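# Pin a towel to a hung hanger with two clothespins

## Task

Fasten the towel to the hanger using two clothespins, placed on opposite sides of the hook and each pressed deep onto the hanger. At the finish the towel has to still drape over the hanger's lower bar, the hanger has to still hang from the stand, and it should sit perpendicular to the bar it hangs on, the way clothes hang in a closet.

## Robot and tools

Robot: two arms. left_arm carries a left hand and its base is at (-0.066, +0.507, 0) m. right_arm carries a right hand and its base is at (+0.041, -0.499, 0) m. Both bases are yawed by about one degree. A camera stand stands behind the arms. Cameras: cam_high (fixed, 672x504), cam_left_wrist and cam_right_wrist (fisheye, 616x616).

Frames: the scene frame has its origin at table-top height, midway between the arms' nominal bases. +z points up, +x points out over the table, and left_arm is on the +y side. Image left and right do not match these names. Reported positions (metres), quaternions (wxyz) and velocities use the scene frame. Every commanded offset is taken along the axes of that arm's current Hand target.

The hand point sits 0.05 m in front of the palm and 0.15 m out from the wrist flange. Its +z runs along the straight fingers and its +y points out of the palm. On the right hand, +x points across the palm away from the thumb. On the left hand, +x points toward the thumb. The fingertips reach about 0.06 to 0.07 m past the point. A bracket on the little-finger side of the wrist can strike things. With the fingers level, the wrist can hang below the point and reach the table first.

The row format is shared by every moving tool. Each row is one flat list of 28 numbers covering both arms, and every number lies in [-1, 1]:
- 1 to 6: left_arm dx, dy, dz, rx, ry, rz.
- 7 to 14: left hand little, ring, middle, index, thumb_bend, thumb_turn, force_limit, speed.
- 15 to 20: right_arm dx, dy, dz, rx, ry, rz.
- 21 to 28: right hand, in the same order as the left.

The six pose numbers are an offset from that arm's Hand target, not a pose. A value of 1.0 means 0.6 m for translation or 180 degrees for rotation, and rx, ry, rz together form one rotation vector. Sending all six as zero asks the arm to go back to its Hand target. Each command's orientation is clipped to within 32 degrees of the measured orientation.

Hand numbers: for the fingers, +1 is straight open and -1 is curled closed. thumb_bend runs from +1 straight to -1 fully bent. thumb_turn runs from +1 beside the palm to -1 across the palm facing the fingers. force_limit maps -1 to +1 onto about 0 to 10 N at the fingertip, or 15 N for the two thumb motors. speed rises from near zero at -1 to full speed at +0.48 and above. For a gentle grip, close at -0.94 or slower.

There is no value meaning "no change". To keep a hand as it is, resend the eight numbers from its last executed row. Before any row has run for a hand, send its hand_measured values plus its hand_force_limit and hand_speed. A motor only starts when its target changes by 0.002 or more. To squeeze harder, raise force_limit and send a target more closed than hand_measured.

Tools:
- execute_actions(actions, cameras): actions is a list of actions. Each action holds up to 15 rows, one per 1/30 s step, and the last row repeats if the action is shorter. Every row in an action counts from the Hand target at that action's start. Images are returned only when actions is empty or cameras names them; ["all"] gives every camera.
- move(target, speed, blend, stop_force, zero, blocking, cameras): target is one row, or a list of up to 15 rows, all offset from the same starting Hand targets. speed is m/s from 0.002 to 3.6 (default 0.25), and rotation is capped at twice that in rad/s. blend is the corner rounding in metres. stop_force is in N from 3 to 120, one value for both arms; it ends an arm's path when push against its motion builds up. zero (default true) re-zeros the force reference first. blocking=false returns early, but cannot be combined with stop_force. A move runs at most 10 s and does not avoid obstacles.
- wait(seconds 0 to 10), stop(), zoom_image(camera, region [x0,y0,x1,y1] in pixels, at most 504 square), show_instructions(), zero_wrist_force(arm), finished_scene(scene=1).

Results report, for each arm: end_effector_position, quaternion and velocities; Hand target, which is the base for the next offsets; and joint positions and torques. Wrist force and torque are given in the flange axes, along with the peak since the last report. Each hand lists hand_measured, hand_stopped_by (moving, target, force, stalled or fault) and hand_load_n, with positive meaning the finger is pushed open. Each list follows the motor order above. A move also adds a "move:" line giving the ending (done, off_target, moving, held, fault) and any limits that applied (paced, held).

A hand point often stops a little short of its target. Resending zeros, or the missing distance, closes that gap. A lost grip only shows up as hand_load_n dropping toward 0.

Cautions:
- A force near 150 N, or contact torque at a joint's limit, stops the arm for 10 s. The wrist joints have limits of 24.9 N m and the other joints 133 N m.
- The arms are stiff, so aiming even slightly past a firm contact can fault. Approach slowly with stop_force, and withdraw without it.
- Keep the arms and hands off each other.
- Do not strike the stand or other heavy fixed things.
- Don't drop or fling parts, and don't let anything leave the table.
- Avoid paths that pass close to an arm's own base.
- Holding loads or stretching out heats the motors, and a motor that reaches 85 °C causes a long stop.

Each tool is called in YAML: its name, and indented under it one key for each argument.

Reference images:

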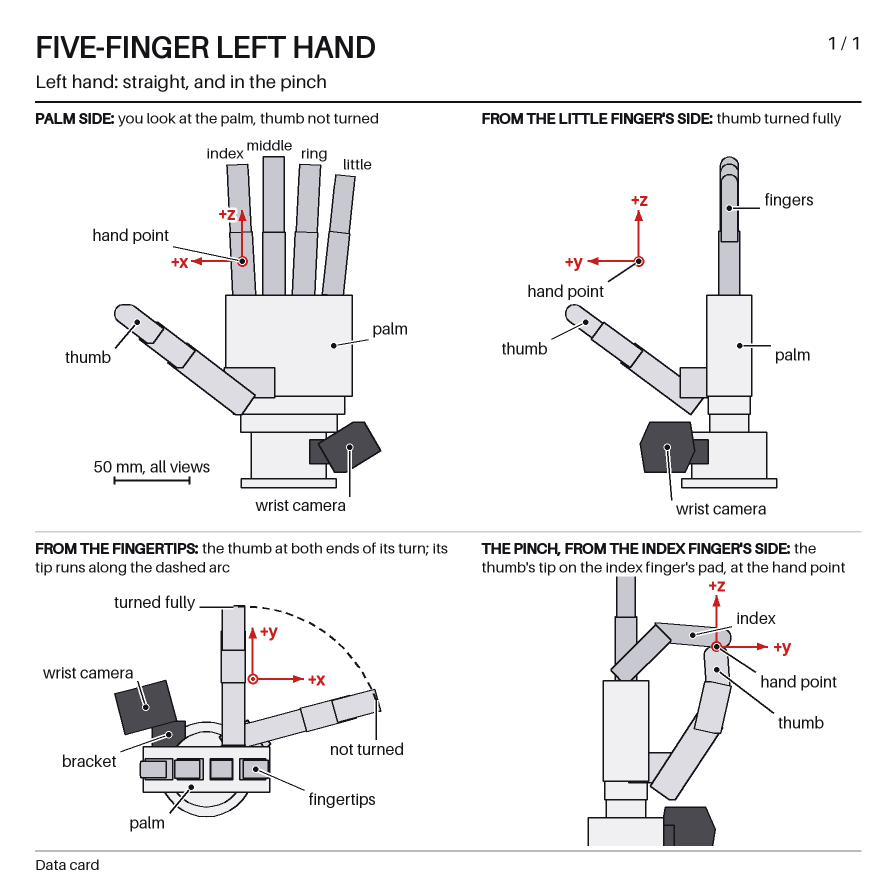

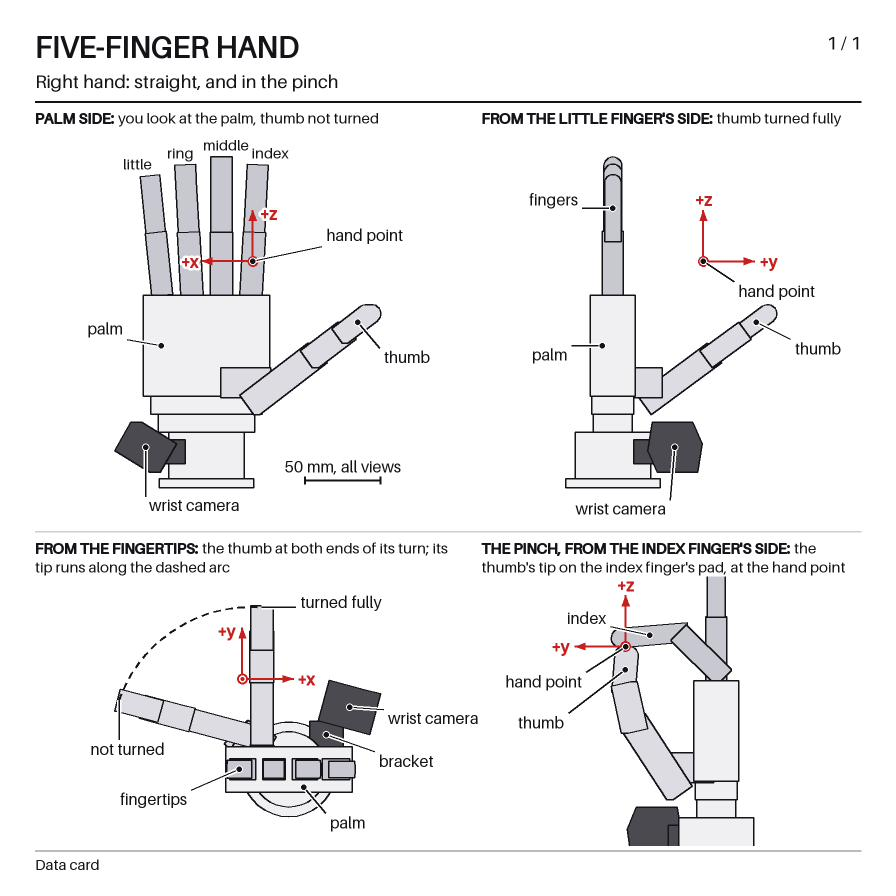

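## Session

execute_actions:
  actions: []

Scene clock: 0.00 s.
left_arm: end_effector_position=(+0.4279, -0.2102, +0.2560) hand_measured=(+1.000, +1.000, +1.000, +1.000, +1.000, +1.000) hand_load_n=(+0.0, +0.0, +0.0, +0.0, +0.0, +0.0) hand_stopped_by=(target, target, target, target, target, target) hand_force_limit=0.00 hand_speed=-0.80 end_effector_quat_wxyz=(+0.480, +0.674, +0.560, -0.037) | right_arm: end_effector_position=(+0.7333, -0.3681, +0.1590) hand_measured=(+1.000, +1.000, +1.000, +1.000, +1.000, +1.000) hand_load_n=(+0.0, +0.0, +0.0, +0.0, +0.0, +0.0) hand_stopped_by=(target, target, target, target, target, target) hand_force_limit=0.00 hand_speed=-0.80 end_effector_quat_wxyz=(+0.063, +0.084, +0.976, +0.193)
Joint positions: left_arm=[2.258 -2.353 -0.809 2.595 -1.495 -0.723] | right_arm=[-0.257 -0.736 0.936 1.298 1.168 -1.619]
Joint velocities: within noise
Joint torques (N m): no reading
Motor temperatures (°C): left_arm=[31 34 33 39 35 38] | right_arm=[32 31 32 34 38 43]
Wrist force (N): no reading
Wrist torque (N m): no reading
Wrist force, peak (N): no reading
Hand target: left_arm +0.4279, -0.2102, +0.2560; +0.480, +0.674, +0.560, -0.037 | right_arm +0.7333, -0.3681, +0.1590; +0.063, +0.084, +0.976, +0.193

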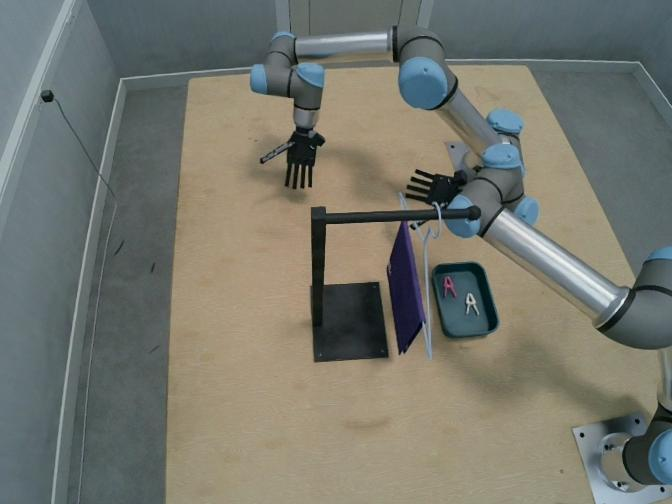

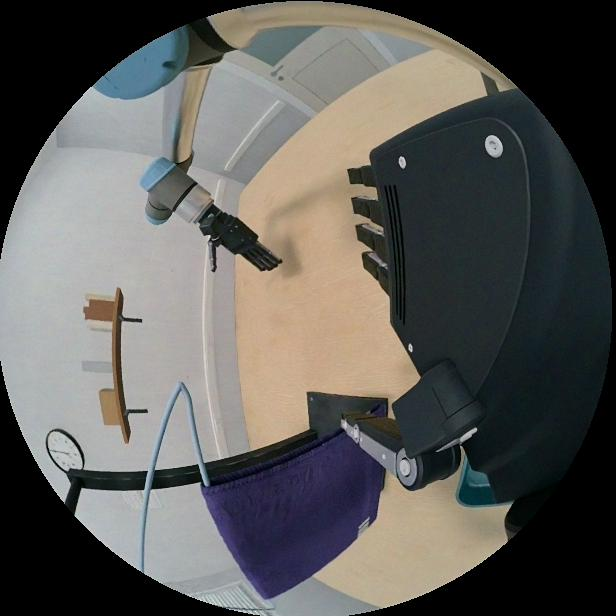

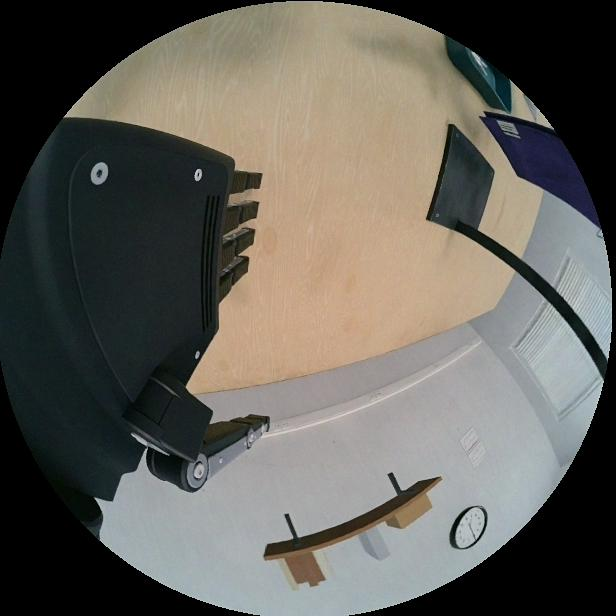

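zoom_image:
  camera: "cam_high"
  region: [290, 170, 530, 380]

zoom_image:
  camera: "cam_high"
  region: [380, 180, 500, 300]

zoom_image:
  camera: "cam_high"
  region: [420, 250, 510, 350]

zoom_image:
  camera: "cam_left_wrist"
  region: [120, 350, 400, 616]

Scaled by 2.100 from the camera's 672x504 image, which has a finer 960x720 frame.

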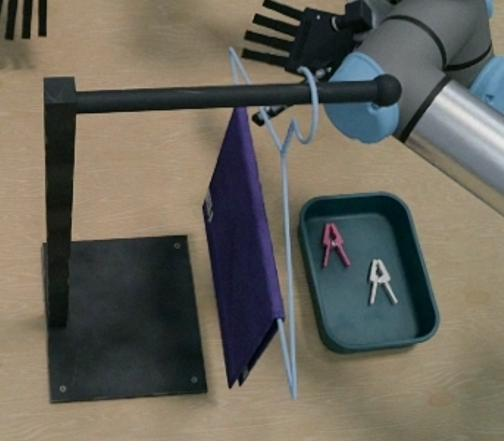

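Scaled by 4.200 from the camera's 672x504 image, which has a finer 960x720 frame.

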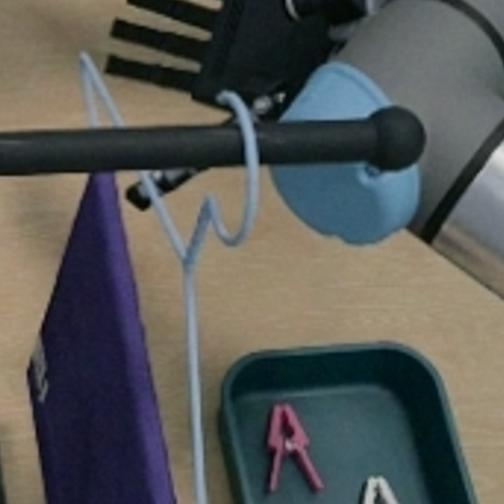

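Scaled by 5.040 from the camera's 672x504 image, which has a finer 960x720 frame.

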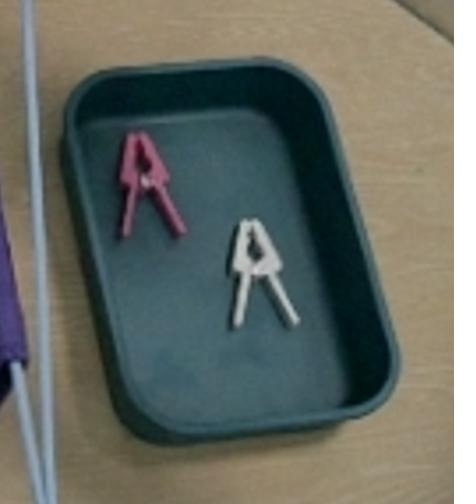

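Scaled by 1.800 from the camera's 616x616 image, which has a finer 880x880 frame.

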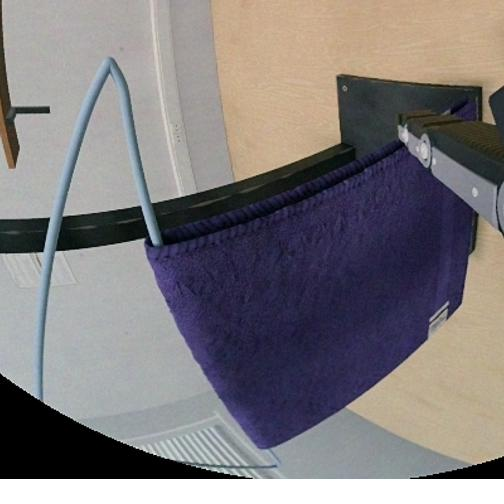

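move:
  target:
    - [-0.0925,-0.1975,-0.122,0,0,0,1,1,1,1,1,1,0,-0.8,0,0,0,0,0,0,1,1,1,1,1,1,0,-0.8]
    - [0.373,-0.002,-0.7225,0,0,-0.45,1,1,1,1,1,1,0,-0.8,0,0,0,0,0,0,1,1,1,1,1,1,0,-0.8]
  blend: [0.05,0]
  speed: 0.25
  cameras: ["all"]

Scene clock: 224.63 s.
left_arm: end_effector_position=(+0.2983, +0.2494, +0.3559) hand_measured=(+1.000, +1.000, +1.000, +1.000, +1.000, +1.000) hand_load_n=(+0.0, +0.0, +0.0, +0.0, +0.0, -0.5) hand_stopped_by=(target, target, target, target, target, target) hand_force_limit=0.00 hand_speed=-0.80 end_effector_quat_wxyz=(+0.341, +0.149, +0.864, -0.340) | right_arm: end_effector_position=(+0.7333, -0.3681, +0.1590) hand_measured=(+1.000, +1.000, +1.000, +1.000, +1.000, +1.000) hand_load_n=(+0.0, +0.0, +0.0, +0.0, +0.0, +0.0) hand_stopped_by=(target, target, target, target, target, target) hand_force_limit=0.00 hand_speed=-0.80 end_effector_quat_wxyz=(+0.063, +0.084, +0.976, +0.193)
Joint positions: left_arm=[3.139 -1.372 -1.7 2.227 -0.799 -1.52] | right_arm=[-0.257 -0.736 0.936 1.298 1.168 -1.619]
Joint torques (N m): left_arm=[9.88 -3.69 6.08 -2.61 4.15 1.9] | right_arm=[1.22 -48.42 -16.93 2.06 -0.93 0.64]
Wrist force (N): left_arm=[0.4 1.0 0.2] | right_arm=[0.1 0.0 0.1]
Wrist torque (N m): left_arm=[0.00 -0.08 0.02] | right_arm=[0.00 -0.02 0.00]
Wrist force, peak (N): left_arm=[0.4 1.9 -0.4] | right_arm=[-0.2 0.3 0.1]
Hand target: left_arm +0.2984, +0.2494, +0.3558; +0.341, +0.149, +0.864, -0.340 | right_arm +0.7333, -0.3681, +0.1590; +0.063, +0.084, +0.976, +0.193
Off the commanded pose: left_arm 0.000 m, 0 deg | right_arm 0.000 m, 0 deg.
move: done
camera_calibration:
cam_left_wrist: T_world_to_cam=[[-0.666358, -0.677748, 0.310846, 0.255966], [-0.738707, 0.543379, -0.398811, 0.22068], [0.101386, -0.495375, -0.862742, 0.513608], [0, 0, 0, 1]] pos_world=[0.28151, 0.307996, 0.451555]

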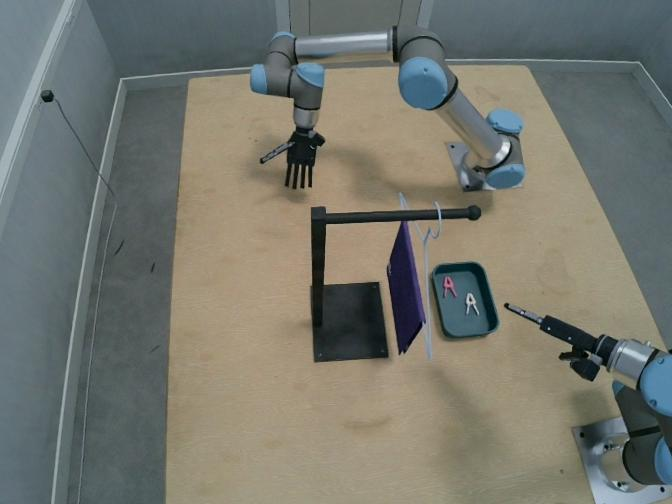

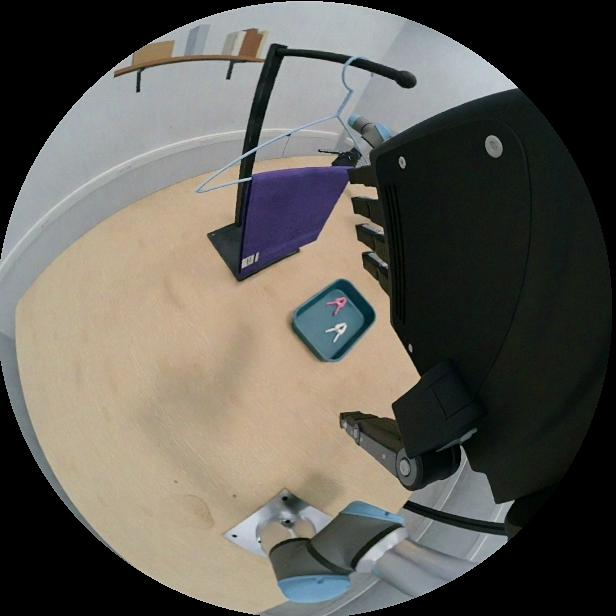

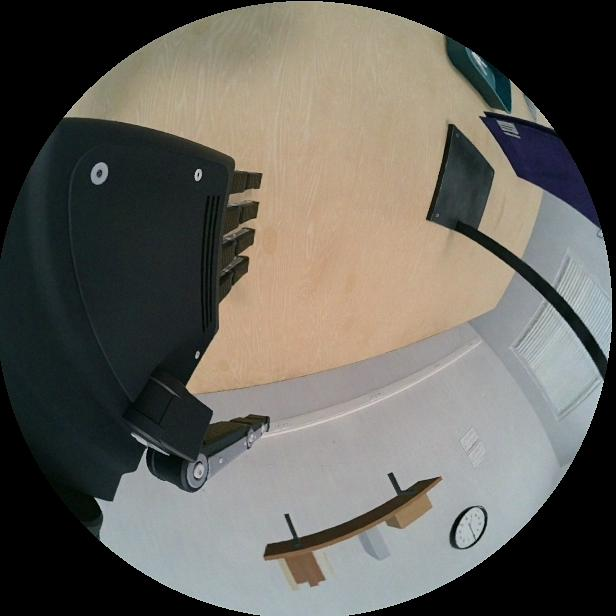

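zoom_image:
  camera: "cam_left_wrist"
  region: [190, 40, 420, 270]

zoom_image:
  camera: "cam_left_wrist"
  region: [280, 260, 400, 380]

zoom_image:
  camera: "cam_high"
  region: [380, 180, 520, 370]

Scaled by 2.191 from the camera's 616x616 image, which has a finer 880x880 frame.

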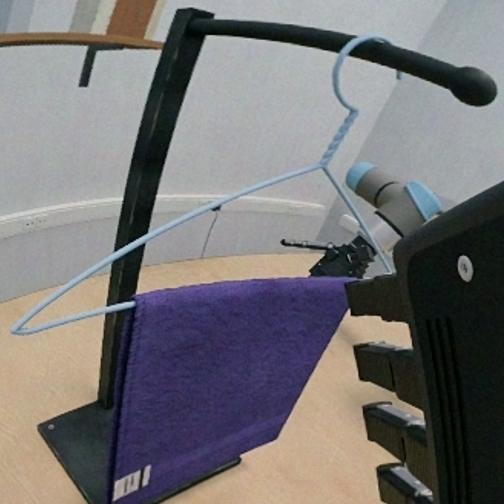

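Scaled by 4.200 from the camera's 616x616 image, which has a finer 880x880 frame.

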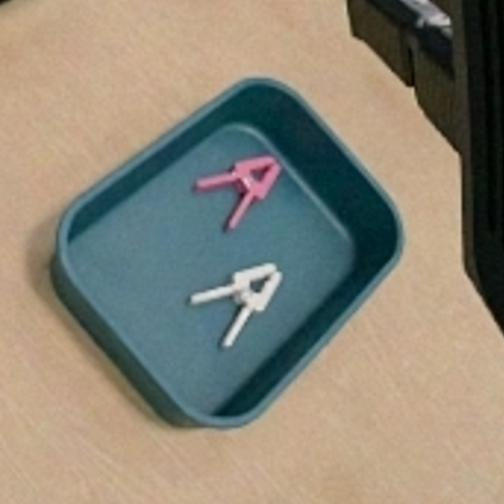

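Scaled by 2.653 from the camera's 672x504 image, which has a finer 960x720 frame.

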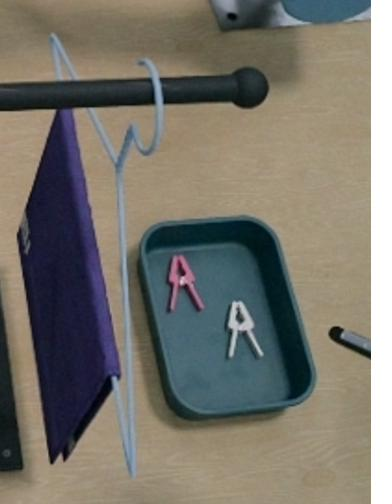

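move:
  target:
    - [0,0,0,0,0,0,1,1,1,1,1,1,0,-0.8,0.539,0.136,-0.306,0.26,0.022,-0.338,1,1,1,1,1,1,0,-0.8]
    - [0,0,0,0,0,0,1,1,1,1,1,1,0,-0.8,0.669,0.1955,-0.294,0.522,0.045,-0.677,1,1,1,1,1,1,0,-0.8]
  blend: [0.05,0]
  speed: 0.3
  cameras: ["all"]

Scene clock: 313.47 s.
left_arm: end_effector_position=(+0.2984, +0.2494, +0.3558) hand_measured=(+1.000, +1.000, +1.000, +1.000, +1.000, +1.000) hand_load_n=(+0.0, +0.0, +0.0, +0.0, +0.0, +0.0) hand_stopped_by=(target, target, target, target, target, target) hand_force_limit=0.00 hand_speed=-0.80 end_effector_quat_wxyz=(+0.341, +0.149, +0.864, -0.340) | right_arm: end_effector_position=(+0.3298, -0.2500, +0.3299) hand_measured=(+1.000, +1.000, +1.000, +1.000, +1.000, +1.000) hand_load_n=(+0.0, +0.0, +0.0, +0.0, +0.0, +0.0) hand_stopped_by=(target, target, target, target, target, target) hand_force_limit=0.00 hand_speed=-0.80 end_effector_quat_wxyz=(-0.063, +0.705, -0.402, +0.581)
Joint positions: left_arm=[3.139 -1.372 -1.7 2.227 -0.799 -1.519] | right_arm=[0.918 -1.454 1.617 0.829 2.753 -3.132]
Joint torques (N m): left_arm=[10.26 -2.41 6.65 -2.68 3.8 2.05] | right_arm=[16.03 -34.2 -8.14 0.09 -0.2 -2.01]
Wrist force (N): left_arm=[0.6 0.9 0.0] | right_arm=[-2.0 1.3 -1.9]
Wrist torque (N m): left_arm=[-0.01 -0.11 0.04] | right_arm=[0.17 0.29 -0.04]
Wrist force, peak (N): left_arm=[0.6 1.4 0.2] | right_arm=[-2.2 1.5 -2.6]
Hand target: left_arm +0.2984, +0.2494, +0.3558; +0.341, +0.149, +0.864, -0.340 | right_arm +0.3298, -0.2500, +0.3299; -0.063, +0.705, -0.401, +0.581
Off the commanded pose: left_arm 0.000 m, 0 deg | right_arm 0.000 m, 0 deg.
move: done
camera_calibration:
cam_left_wrist: T_world_to_cam=[[-0.666319, -0.677748, 0.310928, 0.255949], [-0.738755, 0.543374, -0.398729, 0.220618], [0.101288, -0.495381, -0.862751, 0.513555], [0, 0, 0, 1]] pos_world=[0.281509, 0.307996, 0.451456]
cam_right_wrist: T_world_to_cam=[[-0.445776, -0.814792, -0.370673, 0.0729425], [-0.53948, 0.574982, -0.615107, 0.534289], [0.714314, -0.0742295, -0.695877, 0.0914336], [0, 0, 0, 1]] pos_world=[0.255442, -0.240987, 0.419309]

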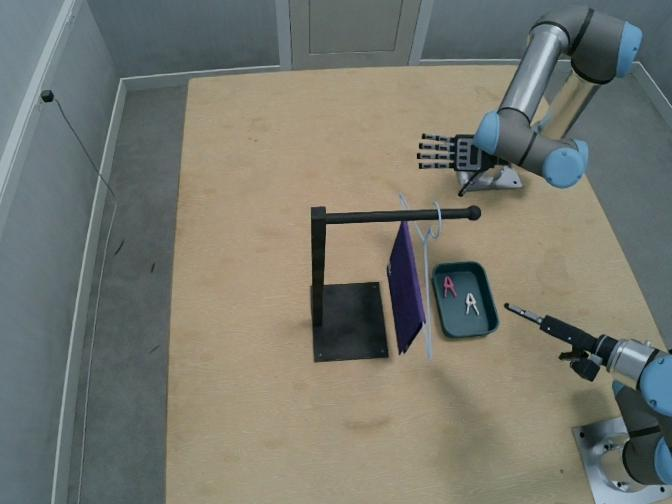

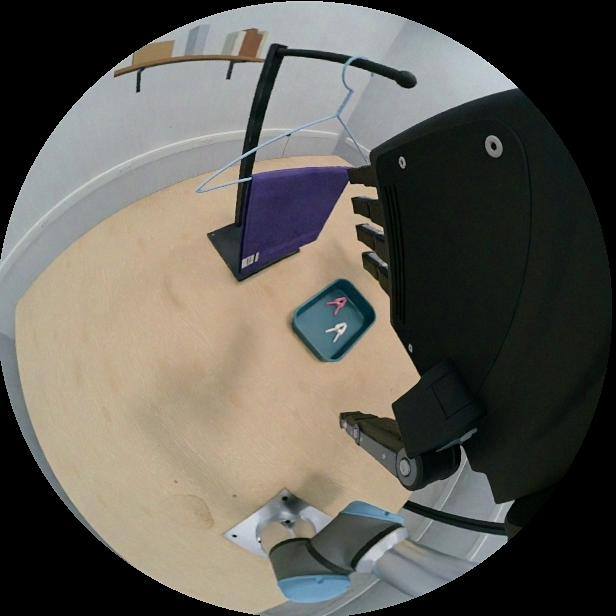

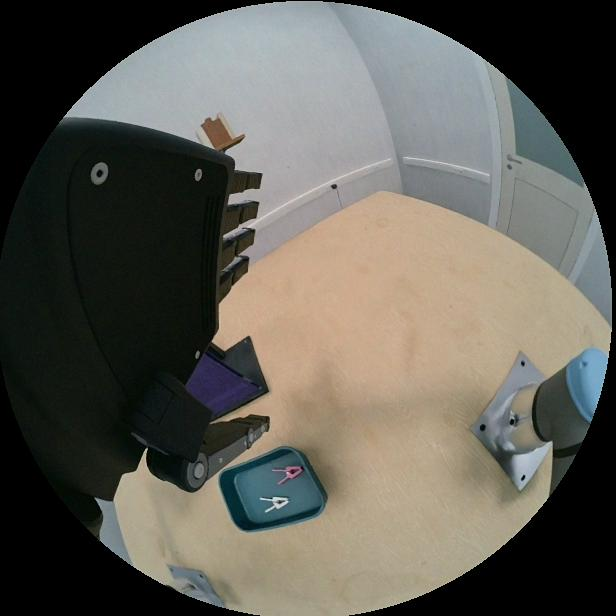

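move:
  target: [0,0,0,0,0,0,1,1,1,1,1,1,0,-0.8,-0.5715,-0.0695,-0.204,0,0,0,1,1,0.2,0.35,0.4,-1,0,-0.3]
  speed: 0.2
  cameras: ["all"]

Scene clock: 324.93 s.
left_arm: end_effector_position=(+0.2984, +0.2494, +0.3558) hand_measured=(+1.000, +1.000, +1.000, +1.000, +1.000, +1.000) hand_load_n=(+0.0, +0.0, +0.0, +0.0, +0.0, +0.0) hand_stopped_by=(target, target, target, target, target, target) hand_force_limit=0.00 hand_speed=-0.80 end_effector_quat_wxyz=(+0.341, +0.149, +0.864, -0.340) | right_arm: end_effector_position=(+0.2927, -0.1277, +0.2453) hand_measured=(+1.000, +1.000, +0.200, +0.350, +0.400, -1.000) hand_load_n=(+0.0, +0.0, +0.0, +0.0, +0.0, +0.0) hand_stopped_by=(target, target, target, target, target, target) hand_force_limit=0.00 hand_speed=-0.30 end_effector_quat_wxyz=(-0.068, +0.708, -0.397, +0.580)
Joint positions: left_arm=[3.139 -1.372 -1.7 2.227 -0.799 -1.519] | right_arm=[1.145 -1.066 1.457 1.15 2.818 -2.547]
Joint torques (N m): left_arm=[11.25 -2.75 6.32 -2.69 3.66 2.04] | right_arm=[-11.54 -48.84 -6.23 0.63 -0.04 -2.41]
Wrist force (N): left_arm=[0.6 1.2 0.0] | right_arm=[-2.2 1.1 -2.1]
Wrist torque (N m): left_arm=[0.03 -0.12 0.04] | right_arm=[0.18 0.31 -0.01]
Wrist force, peak (N): left_arm=[0.7 1.2 -0.1] | right_arm=[-7.2 1.2 -3.1]
Hand target: left_arm +0.2984, +0.2494, +0.3558; +0.341, +0.149, +0.864, -0.340 | right_arm +0.2927, -0.1277, +0.2453; -0.068, +0.708, -0.397, +0.580 (not the last commanded pose)
Off the commanded pose: left_arm 0.000 m, 0 deg | right_arm 0.213 m, 1 deg.
move: held (right_arm; a check stopped the path); limits=held
pose unreachable (right arm): on one or more control steps of this call, first in action 0 (counted from 0), this arm could not follow its commanded pose, so it was not sent that pose on those steps. It may still have moved: this result reports where it is.
cause: moving toward the commanded pose would bring two parts of the arm too close to each other (joints 4 (wrist 1) to 6 (wrist 3) lie between them).
camera_calibration:
cam_left_wrist: T_world_to_cam=[[-0.666319, -0.677748, 0.310928, 0.255949], [-0.738755, 0.543374, -0.398729, 0.220618], [0.101288, -0.495381, -0.862751, 0.513555], [0, 0, 0, 1]] pos_world=[0.281509, 0.307996, 0.451456]
cam_right_wrist: T_world_to_cam=[[-0.433507, -0.820826, -0.371908, 0.120546], [-0.54804, 0.567752, -0.614255, 0.393349], [0.715348, -0.0624631, -0.69597, 0.06949], [0, 0, 0, 1]] pos_world=[0.218119, -0.120037, 0.334811]

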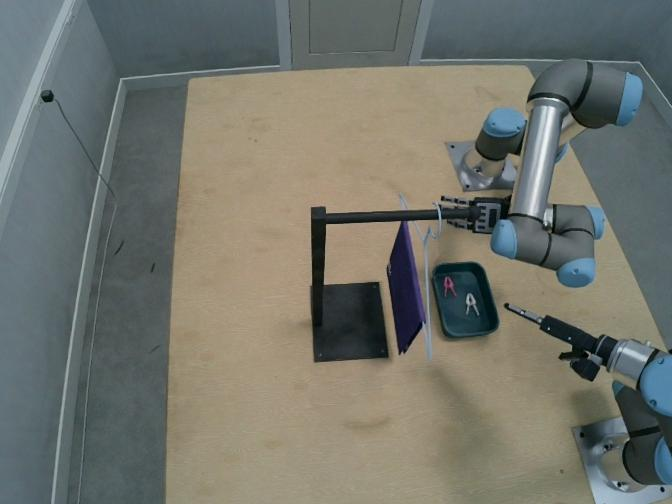

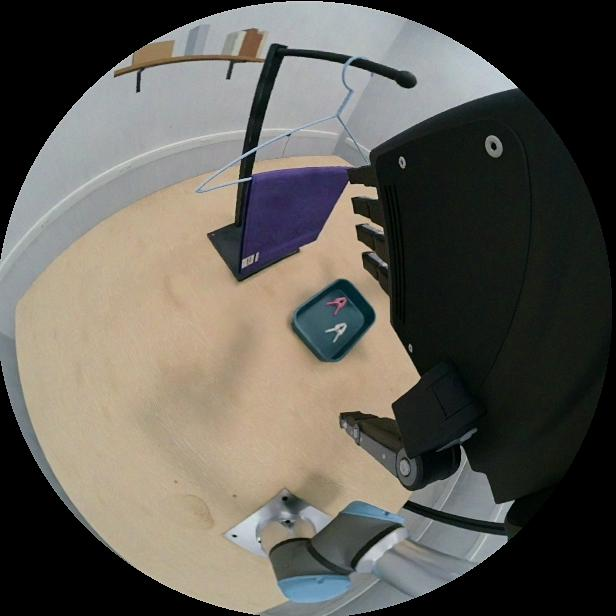

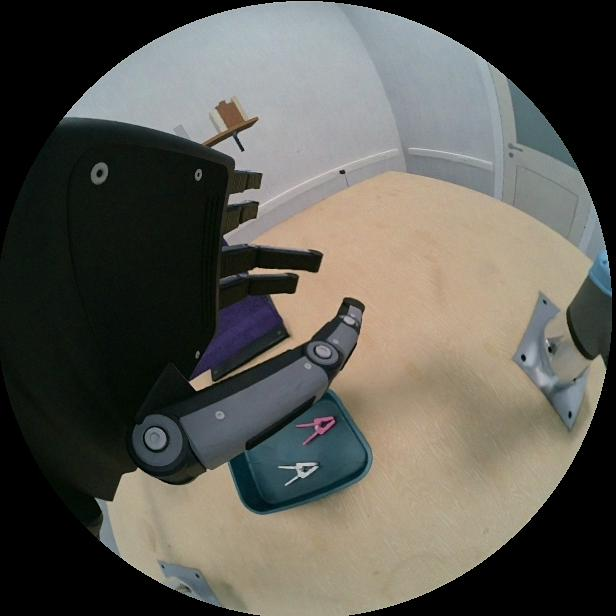

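move:
  target:
    - [0,0,0,0,0,0,-1,-1,-1,1,1,1,0,-0.3,0.271,0.075,0.076,0,0,0,1,1,0.2,0.35,0.4,-1,0,-0.3]
    - [0.157,-0.137,0.0987,0.3236,0.3236,0.782,-1,-1,-1,1,1,1,0,-0.3,0.383,0.0575,0.528,0.383,-0.2785,-0.1605,1,1,0.2,0.35,0.4,-1,0,-0.3]
  blend: [0.03,0]
  speed: 0.3
  cameras: ["all"]

Scene clock: 400.80 s.
left_arm: end_effector_position=(+0.2189, +0.1514, +0.2991) hand_measured=(-1.000, -1.000, -1.000, +1.000, +1.000, +1.000) hand_load_n=(+0.0, +0.0, +0.0, +0.0, +0.0, +0.0) hand_stopped_by=(target, target, target, target, target, target) hand_force_limit=0.00 hand_speed=-0.30 end_effector_quat_wxyz=(-0.017, +1.000, +0.000, -0.012) | right_arm: end_effector_position=(+0.5561, -0.4136, +0.3019) hand_measured=(+1.000, +1.000, +0.200, +0.350, +0.400, -1.000) hand_load_n=(+0.0, +0.0, +0.0, +0.0, +0.5, +0.5) hand_stopped_by=(target, target, target, target, target, target) hand_force_limit=0.00 hand_speed=-0.30 end_effector_quat_wxyz=(-0.456, +0.783, +0.221, +0.361)
Joint positions: left_arm=[2.599 -1.773 -1.447 1.612 -1.588 1.046] | right_arm=[-0.6 -1.258 1.719 1.601 0.375 -6.179]
Joint torques (N m): left_arm=[-13.32 14.74 30.17 -1.29 -2.79 2.35] | right_arm=[-12.32 -16.83 -6.79 3.43 -0.19 -2.12]
Wrist force (N): left_arm=[-0.9 0.1 0.8] | right_arm=[-2.2 1.4 -2.1]
Wrist torque (N m): left_arm=[-0.10 0.00 0.00] | right_arm=[0.19 0.33 -0.05]
Wrist force, peak (N): left_arm=[0.6 1.3 0.0] | right_arm=[-3.4 1.0 -2.3]
Hand target: left_arm +0.2189, +0.1514, +0.2991; -0.017, +1.000, +0.000, -0.012 | right_arm +0.5561, -0.4136, +0.3019; -0.456, +0.783, +0.221, +0.361
Off the commanded pose: left_arm 0.000 m, 0 deg | right_arm 0.000 m, 0 deg.
move: done; blend cut to 0 m at target 1
camera_calibration:
cam_left_wrist: T_world_to_cam=[[0.251015, 0.96663, 0.0511726, -0.217837], [0.834742, -0.242926, 0.494158, -0.299908], [0.490099, -0.0813249, -0.867865, 0.277843], [0, 0, 0, 1]] pos_world=[0.168856, 0.160308, 0.40048]
cam_right_wrist: T_world_to_cam=[[0.82046, -0.435522, -0.37036, -0.517336], [-0.568357, -0.551358, -0.610717, 0.28217], [0.0617795, 0.711566, -0.699898, 0.587323], [0, 0, 0, 1]] pos_world=[0.548542, -0.487653, 0.391792]

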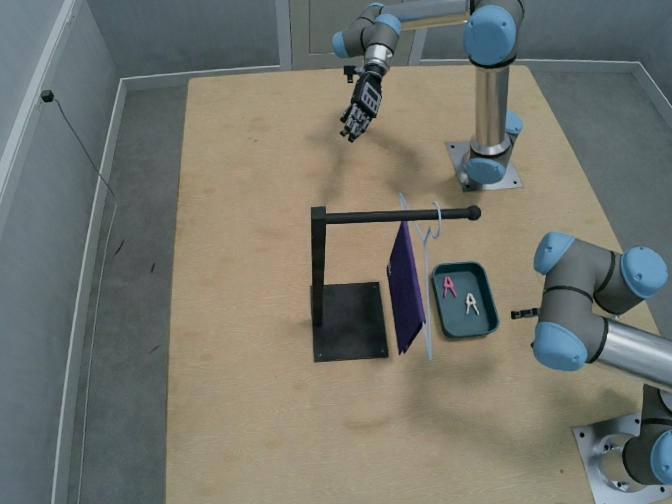

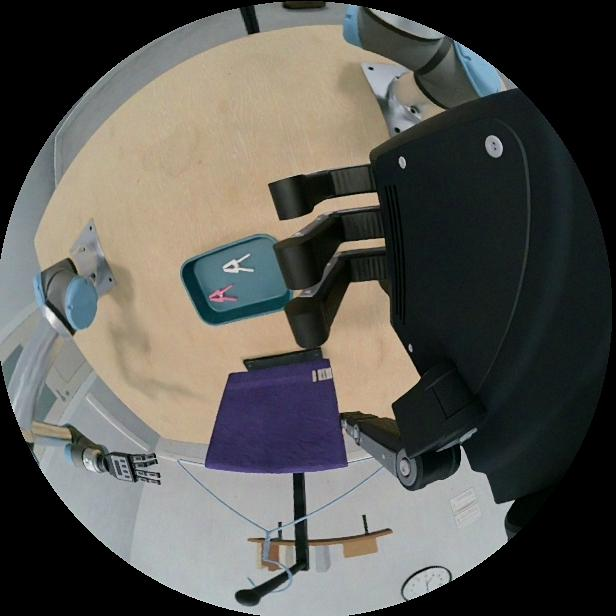

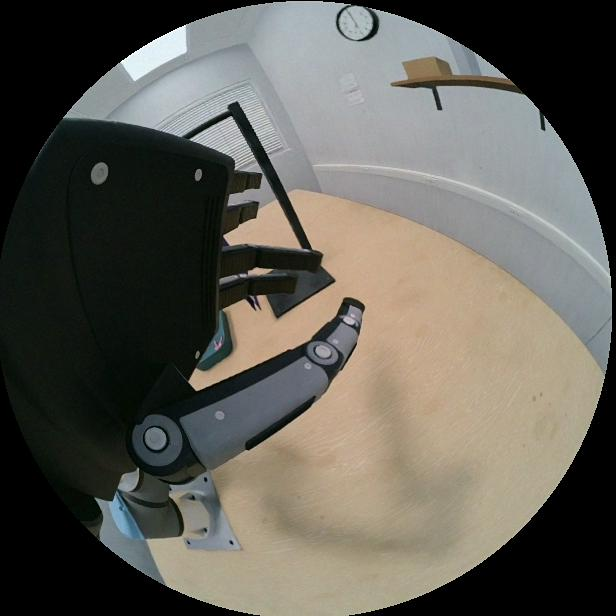

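move:
  target: [-0.0045,0.2095,0.225,0,0,0,-1,-1,-1,1,1,1,0,-0.3,0,0,0,0,0,0,1,1,0.2,0.35,0.4,-1,0,-0.3]
  speed: 0.2
  cameras: ["cam_high","cam_left_wrist"]

zoom_image:
  camera: "cam_high"
  region: [420, 220, 560, 360]

zoom_image:
  camera: "cam_left_wrist"
  region: [100, 150, 420, 450]

Scene clock: 423.07 s.
left_arm: end_effector_position=(+0.2131, +0.0304, +0.1601) hand_measured=(-1.000, -1.000, -1.000, +1.000, +1.000, +1.000) hand_load_n=(+0.0, +0.0, +0.0, +0.0, +0.0, +0.0) hand_stopped_by=(target, target, target, target, target, target) hand_force_limit=0.00 hand_speed=-0.30 end_effector_quat_wxyz=(-0.017, +1.000, +0.000, -0.012) | right_arm: end_effector_position=(+0.5561, -0.4136, +0.3019) hand_measured=(+1.000, +1.000, +0.200, +0.350, +0.400, -1.000) hand_load_n=(+0.0, +0.0, +0.0, +0.0, +0.0, +0.0) hand_stopped_by=(target, target, target, target, target, target) hand_force_limit=0.00 hand_speed=-0.30 end_effector_quat_wxyz=(-0.456, +0.783, +0.221, +0.361)
Joint positions: left_arm=[2.363 -2.074 -1.395 1.858 -1.579 0.81] | right_arm=[-0.6 -1.258 1.719 1.601 0.375 -6.179]
Joint torques (N m): left_arm=[-13.19 24.29 29.63 -1.27 0.7 -1.91] | right_arm=[-11.35 -17.13 -6.96 3.71 -0.22 -2]
Wrist force (N): left_arm=[-0.6 0.2 0.6] | right_arm=[-2.0 1.3 -1.8]
Wrist torque (N m): left_arm=[-0.06 -0.03 0.18] | right_arm=[0.16 0.29 -0.03]
Wrist force, peak (N): left_arm=[-1.1 1.0 1.4] | right_arm=[-2.3 1.4 -2.1]
Hand target: left_arm +0.2131, +0.0303, +0.1600; -0.017, +1.000, +0.000, -0.012 | right_arm +0.5561, -0.4136, +0.3019; -0.456, +0.783, +0.221, +0.361
Off the commanded pose: left_arm 0.000 m, 0 deg | right_arm 0.000 m, 0 deg.
move: done
camera_calibration:
cam_left_wrist: T_world_to_cam=[[0.251074, 0.96662, 0.0510665, -0.092262], [0.834772, -0.242931, 0.494106, -0.25568], [0.490019, -0.0814285, -0.8679, 0.150288], [0, 0, 0, 1]] pos_world=[0.162955, 0.0393074, 0.26148]
Images, in order (width x height): cam_high 672x504, cam_left_wrist 616x616.

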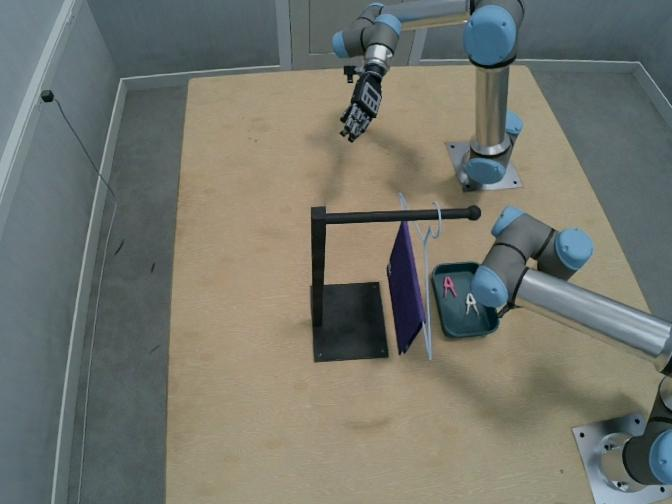

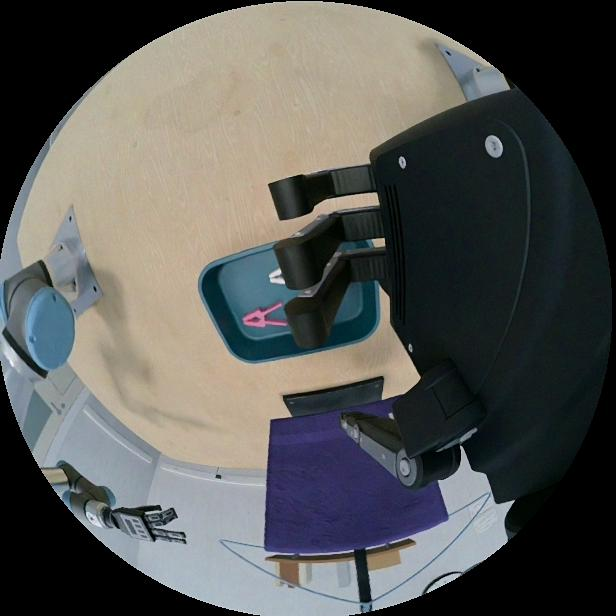

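Scaled by 3.600 from the camera's 672x504 image, which has a finer 960x720 frame.

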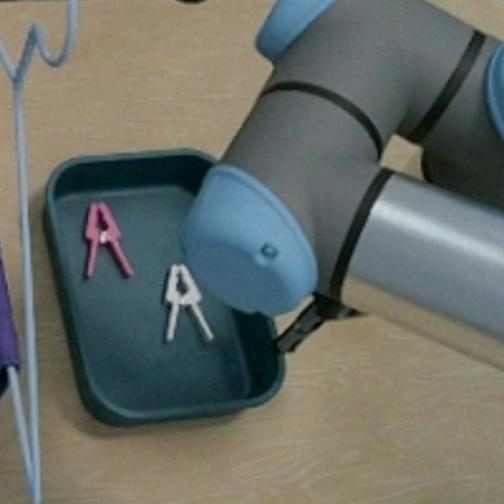

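Scaled by 1.575 from the camera's 616x616 image, which has a finer 880x880 frame.

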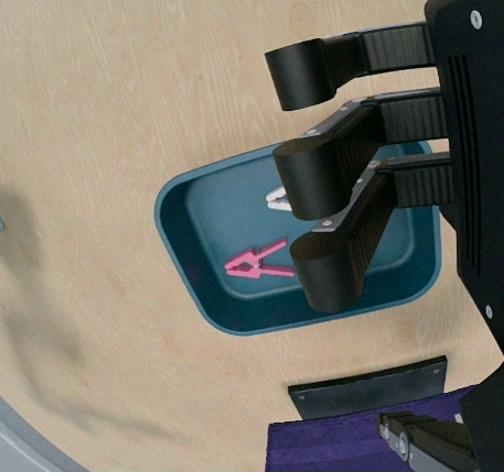

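move:
  target:
    - [0.025,0.017,0,0,0,0,-1,-1,-1,1,1,1,0,-0.3,0,0,0,0,0,0,1,1,0.2,0.35,0.4,-1,0,-0.3]
    - [0.0282,0.0217,0.1287,0,0,0,-1,-1,-1,1,1,1,0,-0.3,0,0,0,0,0,0,1,1,0.2,0.35,0.4,-1,0,-0.3]
  speed: 0.1
  cameras: ["cam_high","cam_left_wrist"]

zoom_image:
  camera: "cam_high"
  region: [420, 240, 540, 360]

Scene clock: 449.73 s.
left_arm: end_effector_position=(+0.2283, +0.0200, +0.0821) hand_measured=(-1.000, -1.000, -1.000, +1.000, +1.000, +1.000) hand_load_n=(+0.0, +0.0, +0.0, +0.0, +0.0, +0.0) hand_stopped_by=(target, target, target, target, target, target) hand_force_limit=0.00 hand_speed=-0.30 end_effector_quat_wxyz=(-0.017, +1.000, +0.000, -0.012) | right_arm: end_effector_position=(+0.5561, -0.4136, +0.3019) hand_measured=(+1.000, +1.000, +0.200, +0.350, +0.400, -1.000) hand_load_n=(+0.0, +0.0, +0.0, +0.0, +0.0, +0.0) hand_stopped_by=(target, target, target, target, target, target) hand_force_limit=0.00 hand_speed=-0.30 end_effector_quat_wxyz=(-0.456, +0.783, +0.221, +0.361)
Joint positions: left_arm=[2.369 -2.184 -1.432 2.005 -1.58 0.816] | right_arm=[-0.6 -1.258 1.719 1.601 0.375 -6.179]
Joint torques (N m): left_arm=[-7.07 27.61 5.06 -1.56 -0.36 -1.31] | right_arm=[-11.48 -17.4 -6.8 3.55 -0.11 -2.06]
Wrist force (N): left_arm=[-0.9 0.0 0.4] | right_arm=[-2.1 1.5 -2.0]
Wrist torque (N m): left_arm=[-0.07 0.01 0.01] | right_arm=[0.20 0.31 -0.04]
Wrist force, peak (N): left_arm=[-1.1 0.2 1.2] | right_arm=[-2.4 1.5 -2.0]
Hand target: left_arm +0.2282, +0.0199, +0.0820; -0.017, +1.000, +0.000, -0.012 | right_arm +0.5561, -0.4136, +0.3019; -0.456, +0.783, +0.221, +0.361
Off the commanded pose: left_arm 0.000 m, 0 deg | right_arm 0.000 m, 0 deg.
move: done
camera_calibration:
cam_left_wrist: T_world_to_cam=[[0.251011, 0.966631, 0.0511705, -0.0820558], [0.834743, -0.242922, 0.494158, -0.232409], [0.490099, -0.0813249, -0.867865, 0.0743596], [0, 0, 0, 1]] pos_world=[0.178156, 0.0289076, 0.18358]
Images, in order (width x height): cam_high 672x504, cam_left_wrist 616x616.

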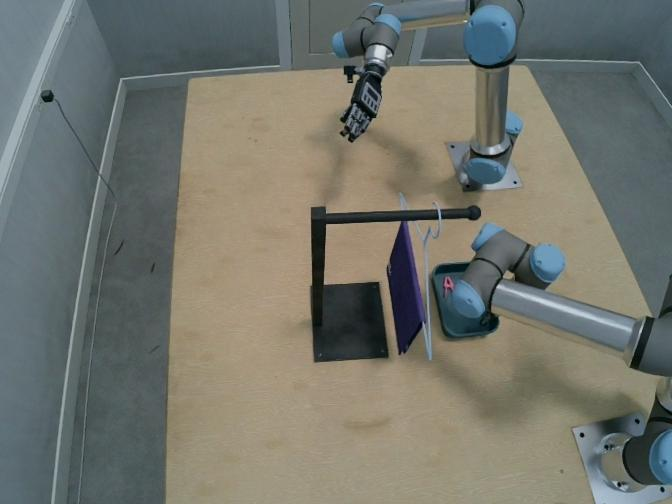

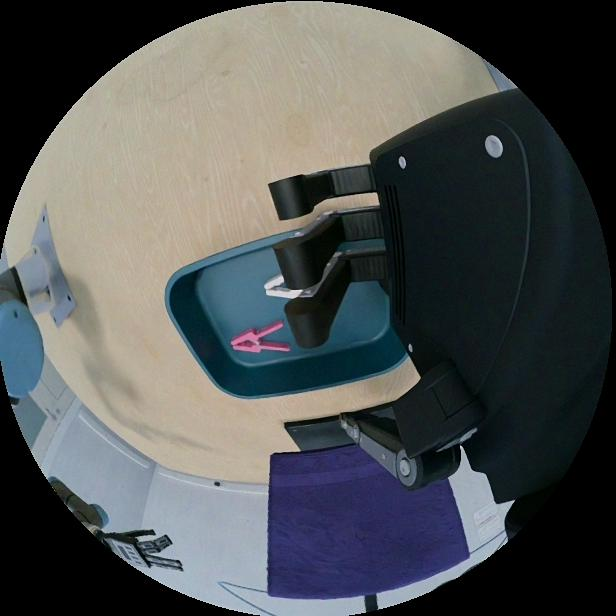

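Scaled by 4.200 from the camera's 672x504 image, which has a finer 960x720 frame.

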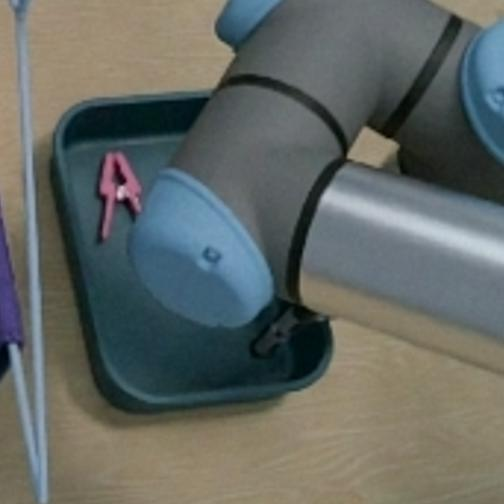

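move:
  target:
    - [-0.0397,0.0147,0.0005,0,0,0,-1,-1,-1,1,1,1,0,-0.3,0,0,0,0,0,0,1,1,0.2,0.35,0.4,-1,0,-0.3]
    - [-0.0793,0.0377,0.0005,0,0,0,-1,-1,-1,1,1,1,0,-0.3,0,0,0,0,0,0,1,1,0.2,0.35,0.4,-1,0,-0.3]
    - [-0.1145,0.0672,0.0005,0,0,0,-1,-1,-1,1,1,1,0,-0.3,0,0,0,0,0,0,1,1,0.2,0.35,0.4,-1,0,-0.3]
  speed: 0.06
  blend: [0.005,0.005,0]
  cameras: ["cam_high","cam_left_wrist"]

zoom_image:
  camera: "cam_high"
  region: [420, 220, 560, 360]

Scene clock: 460.73 s.
left_arm: end_effector_position=(+0.1596, -0.0204, +0.0820) hand_measured=(-1.000, -1.000, -1.000, +1.000, +1.000, +1.000) hand_load_n=(+0.0, +0.0, +0.0, +0.0, +0.0, +0.0) hand_stopped_by=(target, target, target, target, target, target) hand_force_limit=0.00 hand_speed=-0.30 end_effector_quat_wxyz=(-0.017, +1.000, +0.000, -0.012) | right_arm: end_effector_position=(+0.5561, -0.4136, +0.3019) hand_measured=(+1.000, +1.000, +0.200, +0.350, +0.400, -1.000) hand_load_n=(+0.0, +0.0, +0.0, +0.0, +0.0, +0.0) hand_stopped_by=(target, target, target, target, target, target) hand_force_limit=0.00 hand_speed=-0.30 end_effector_quat_wxyz=(-0.456, +0.783, +0.221, +0.361)
Joint positions: left_arm=[2.212 -2.194 -1.415 1.998 -1.573 0.659] | right_arm=[-0.6 -1.258 1.719 1.601 0.375 -6.179]
Joint torques (N m): left_arm=[-12.94 29.27 28.9 -4.28 3.07 -2.29] | right_arm=[-11.23 -17.92 -7.07 3.42 -0.21 -1.94]
Wrist force (N): left_arm=[-0.8 -0.2 0.3] | right_arm=[-2.2 1.2 -2.0]
Wrist torque (N m): left_arm=[-0.07 0.05 0.18] | right_arm=[0.17 0.33 -0.05]
Wrist force, peak (N): left_arm=[-1.4 0.4 0.4] | right_arm=[-2.3 1.4 -2.1]
Hand target: left_arm +0.1595, -0.0204, +0.0820; -0.017, +1.000, +0.000, -0.012 | right_arm +0.5561, -0.4136, +0.3019; -0.456, +0.783, +0.221, +0.361
Off the commanded pose: left_arm 0.000 m, 0 deg | right_arm 0.000 m, 0 deg.
move: done
camera_calibration:
cam_left_wrist: T_world_to_cam=[[0.251142, 0.966599, 0.0511356, -0.0258787], [0.834706, -0.243017, 0.494175, -0.184837], [0.490096, -0.0814249, -0.867857, 0.104528], [0, 0, 0, 1]] pos_world=[0.109555, -0.011393, 0.18338]
Images, in order (width x height): cam_high 672x504, cam_left_wrist 616x616.

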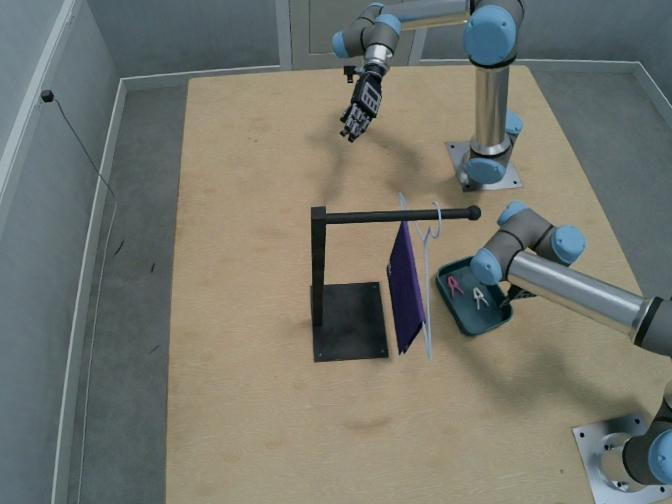

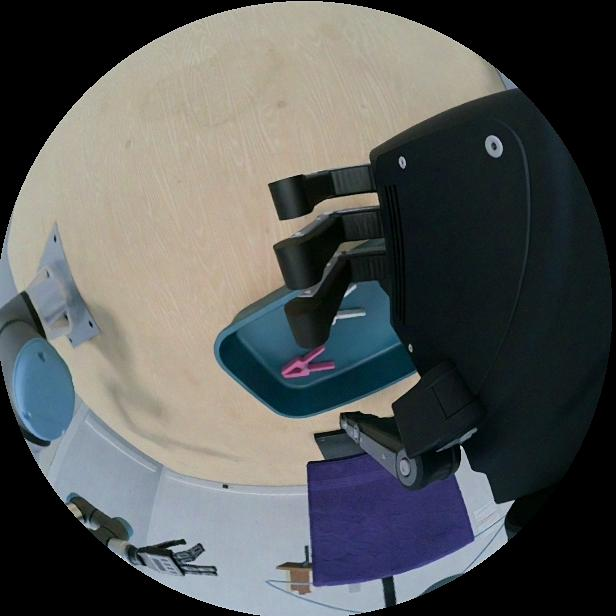

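Scaled by 3.600 from the camera's 672x504 image, which has a finer 960x720 frame.

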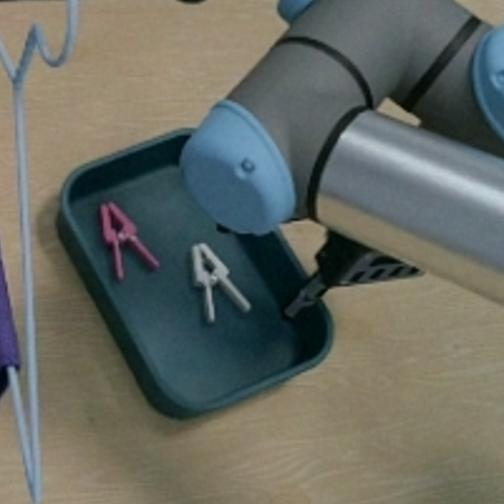

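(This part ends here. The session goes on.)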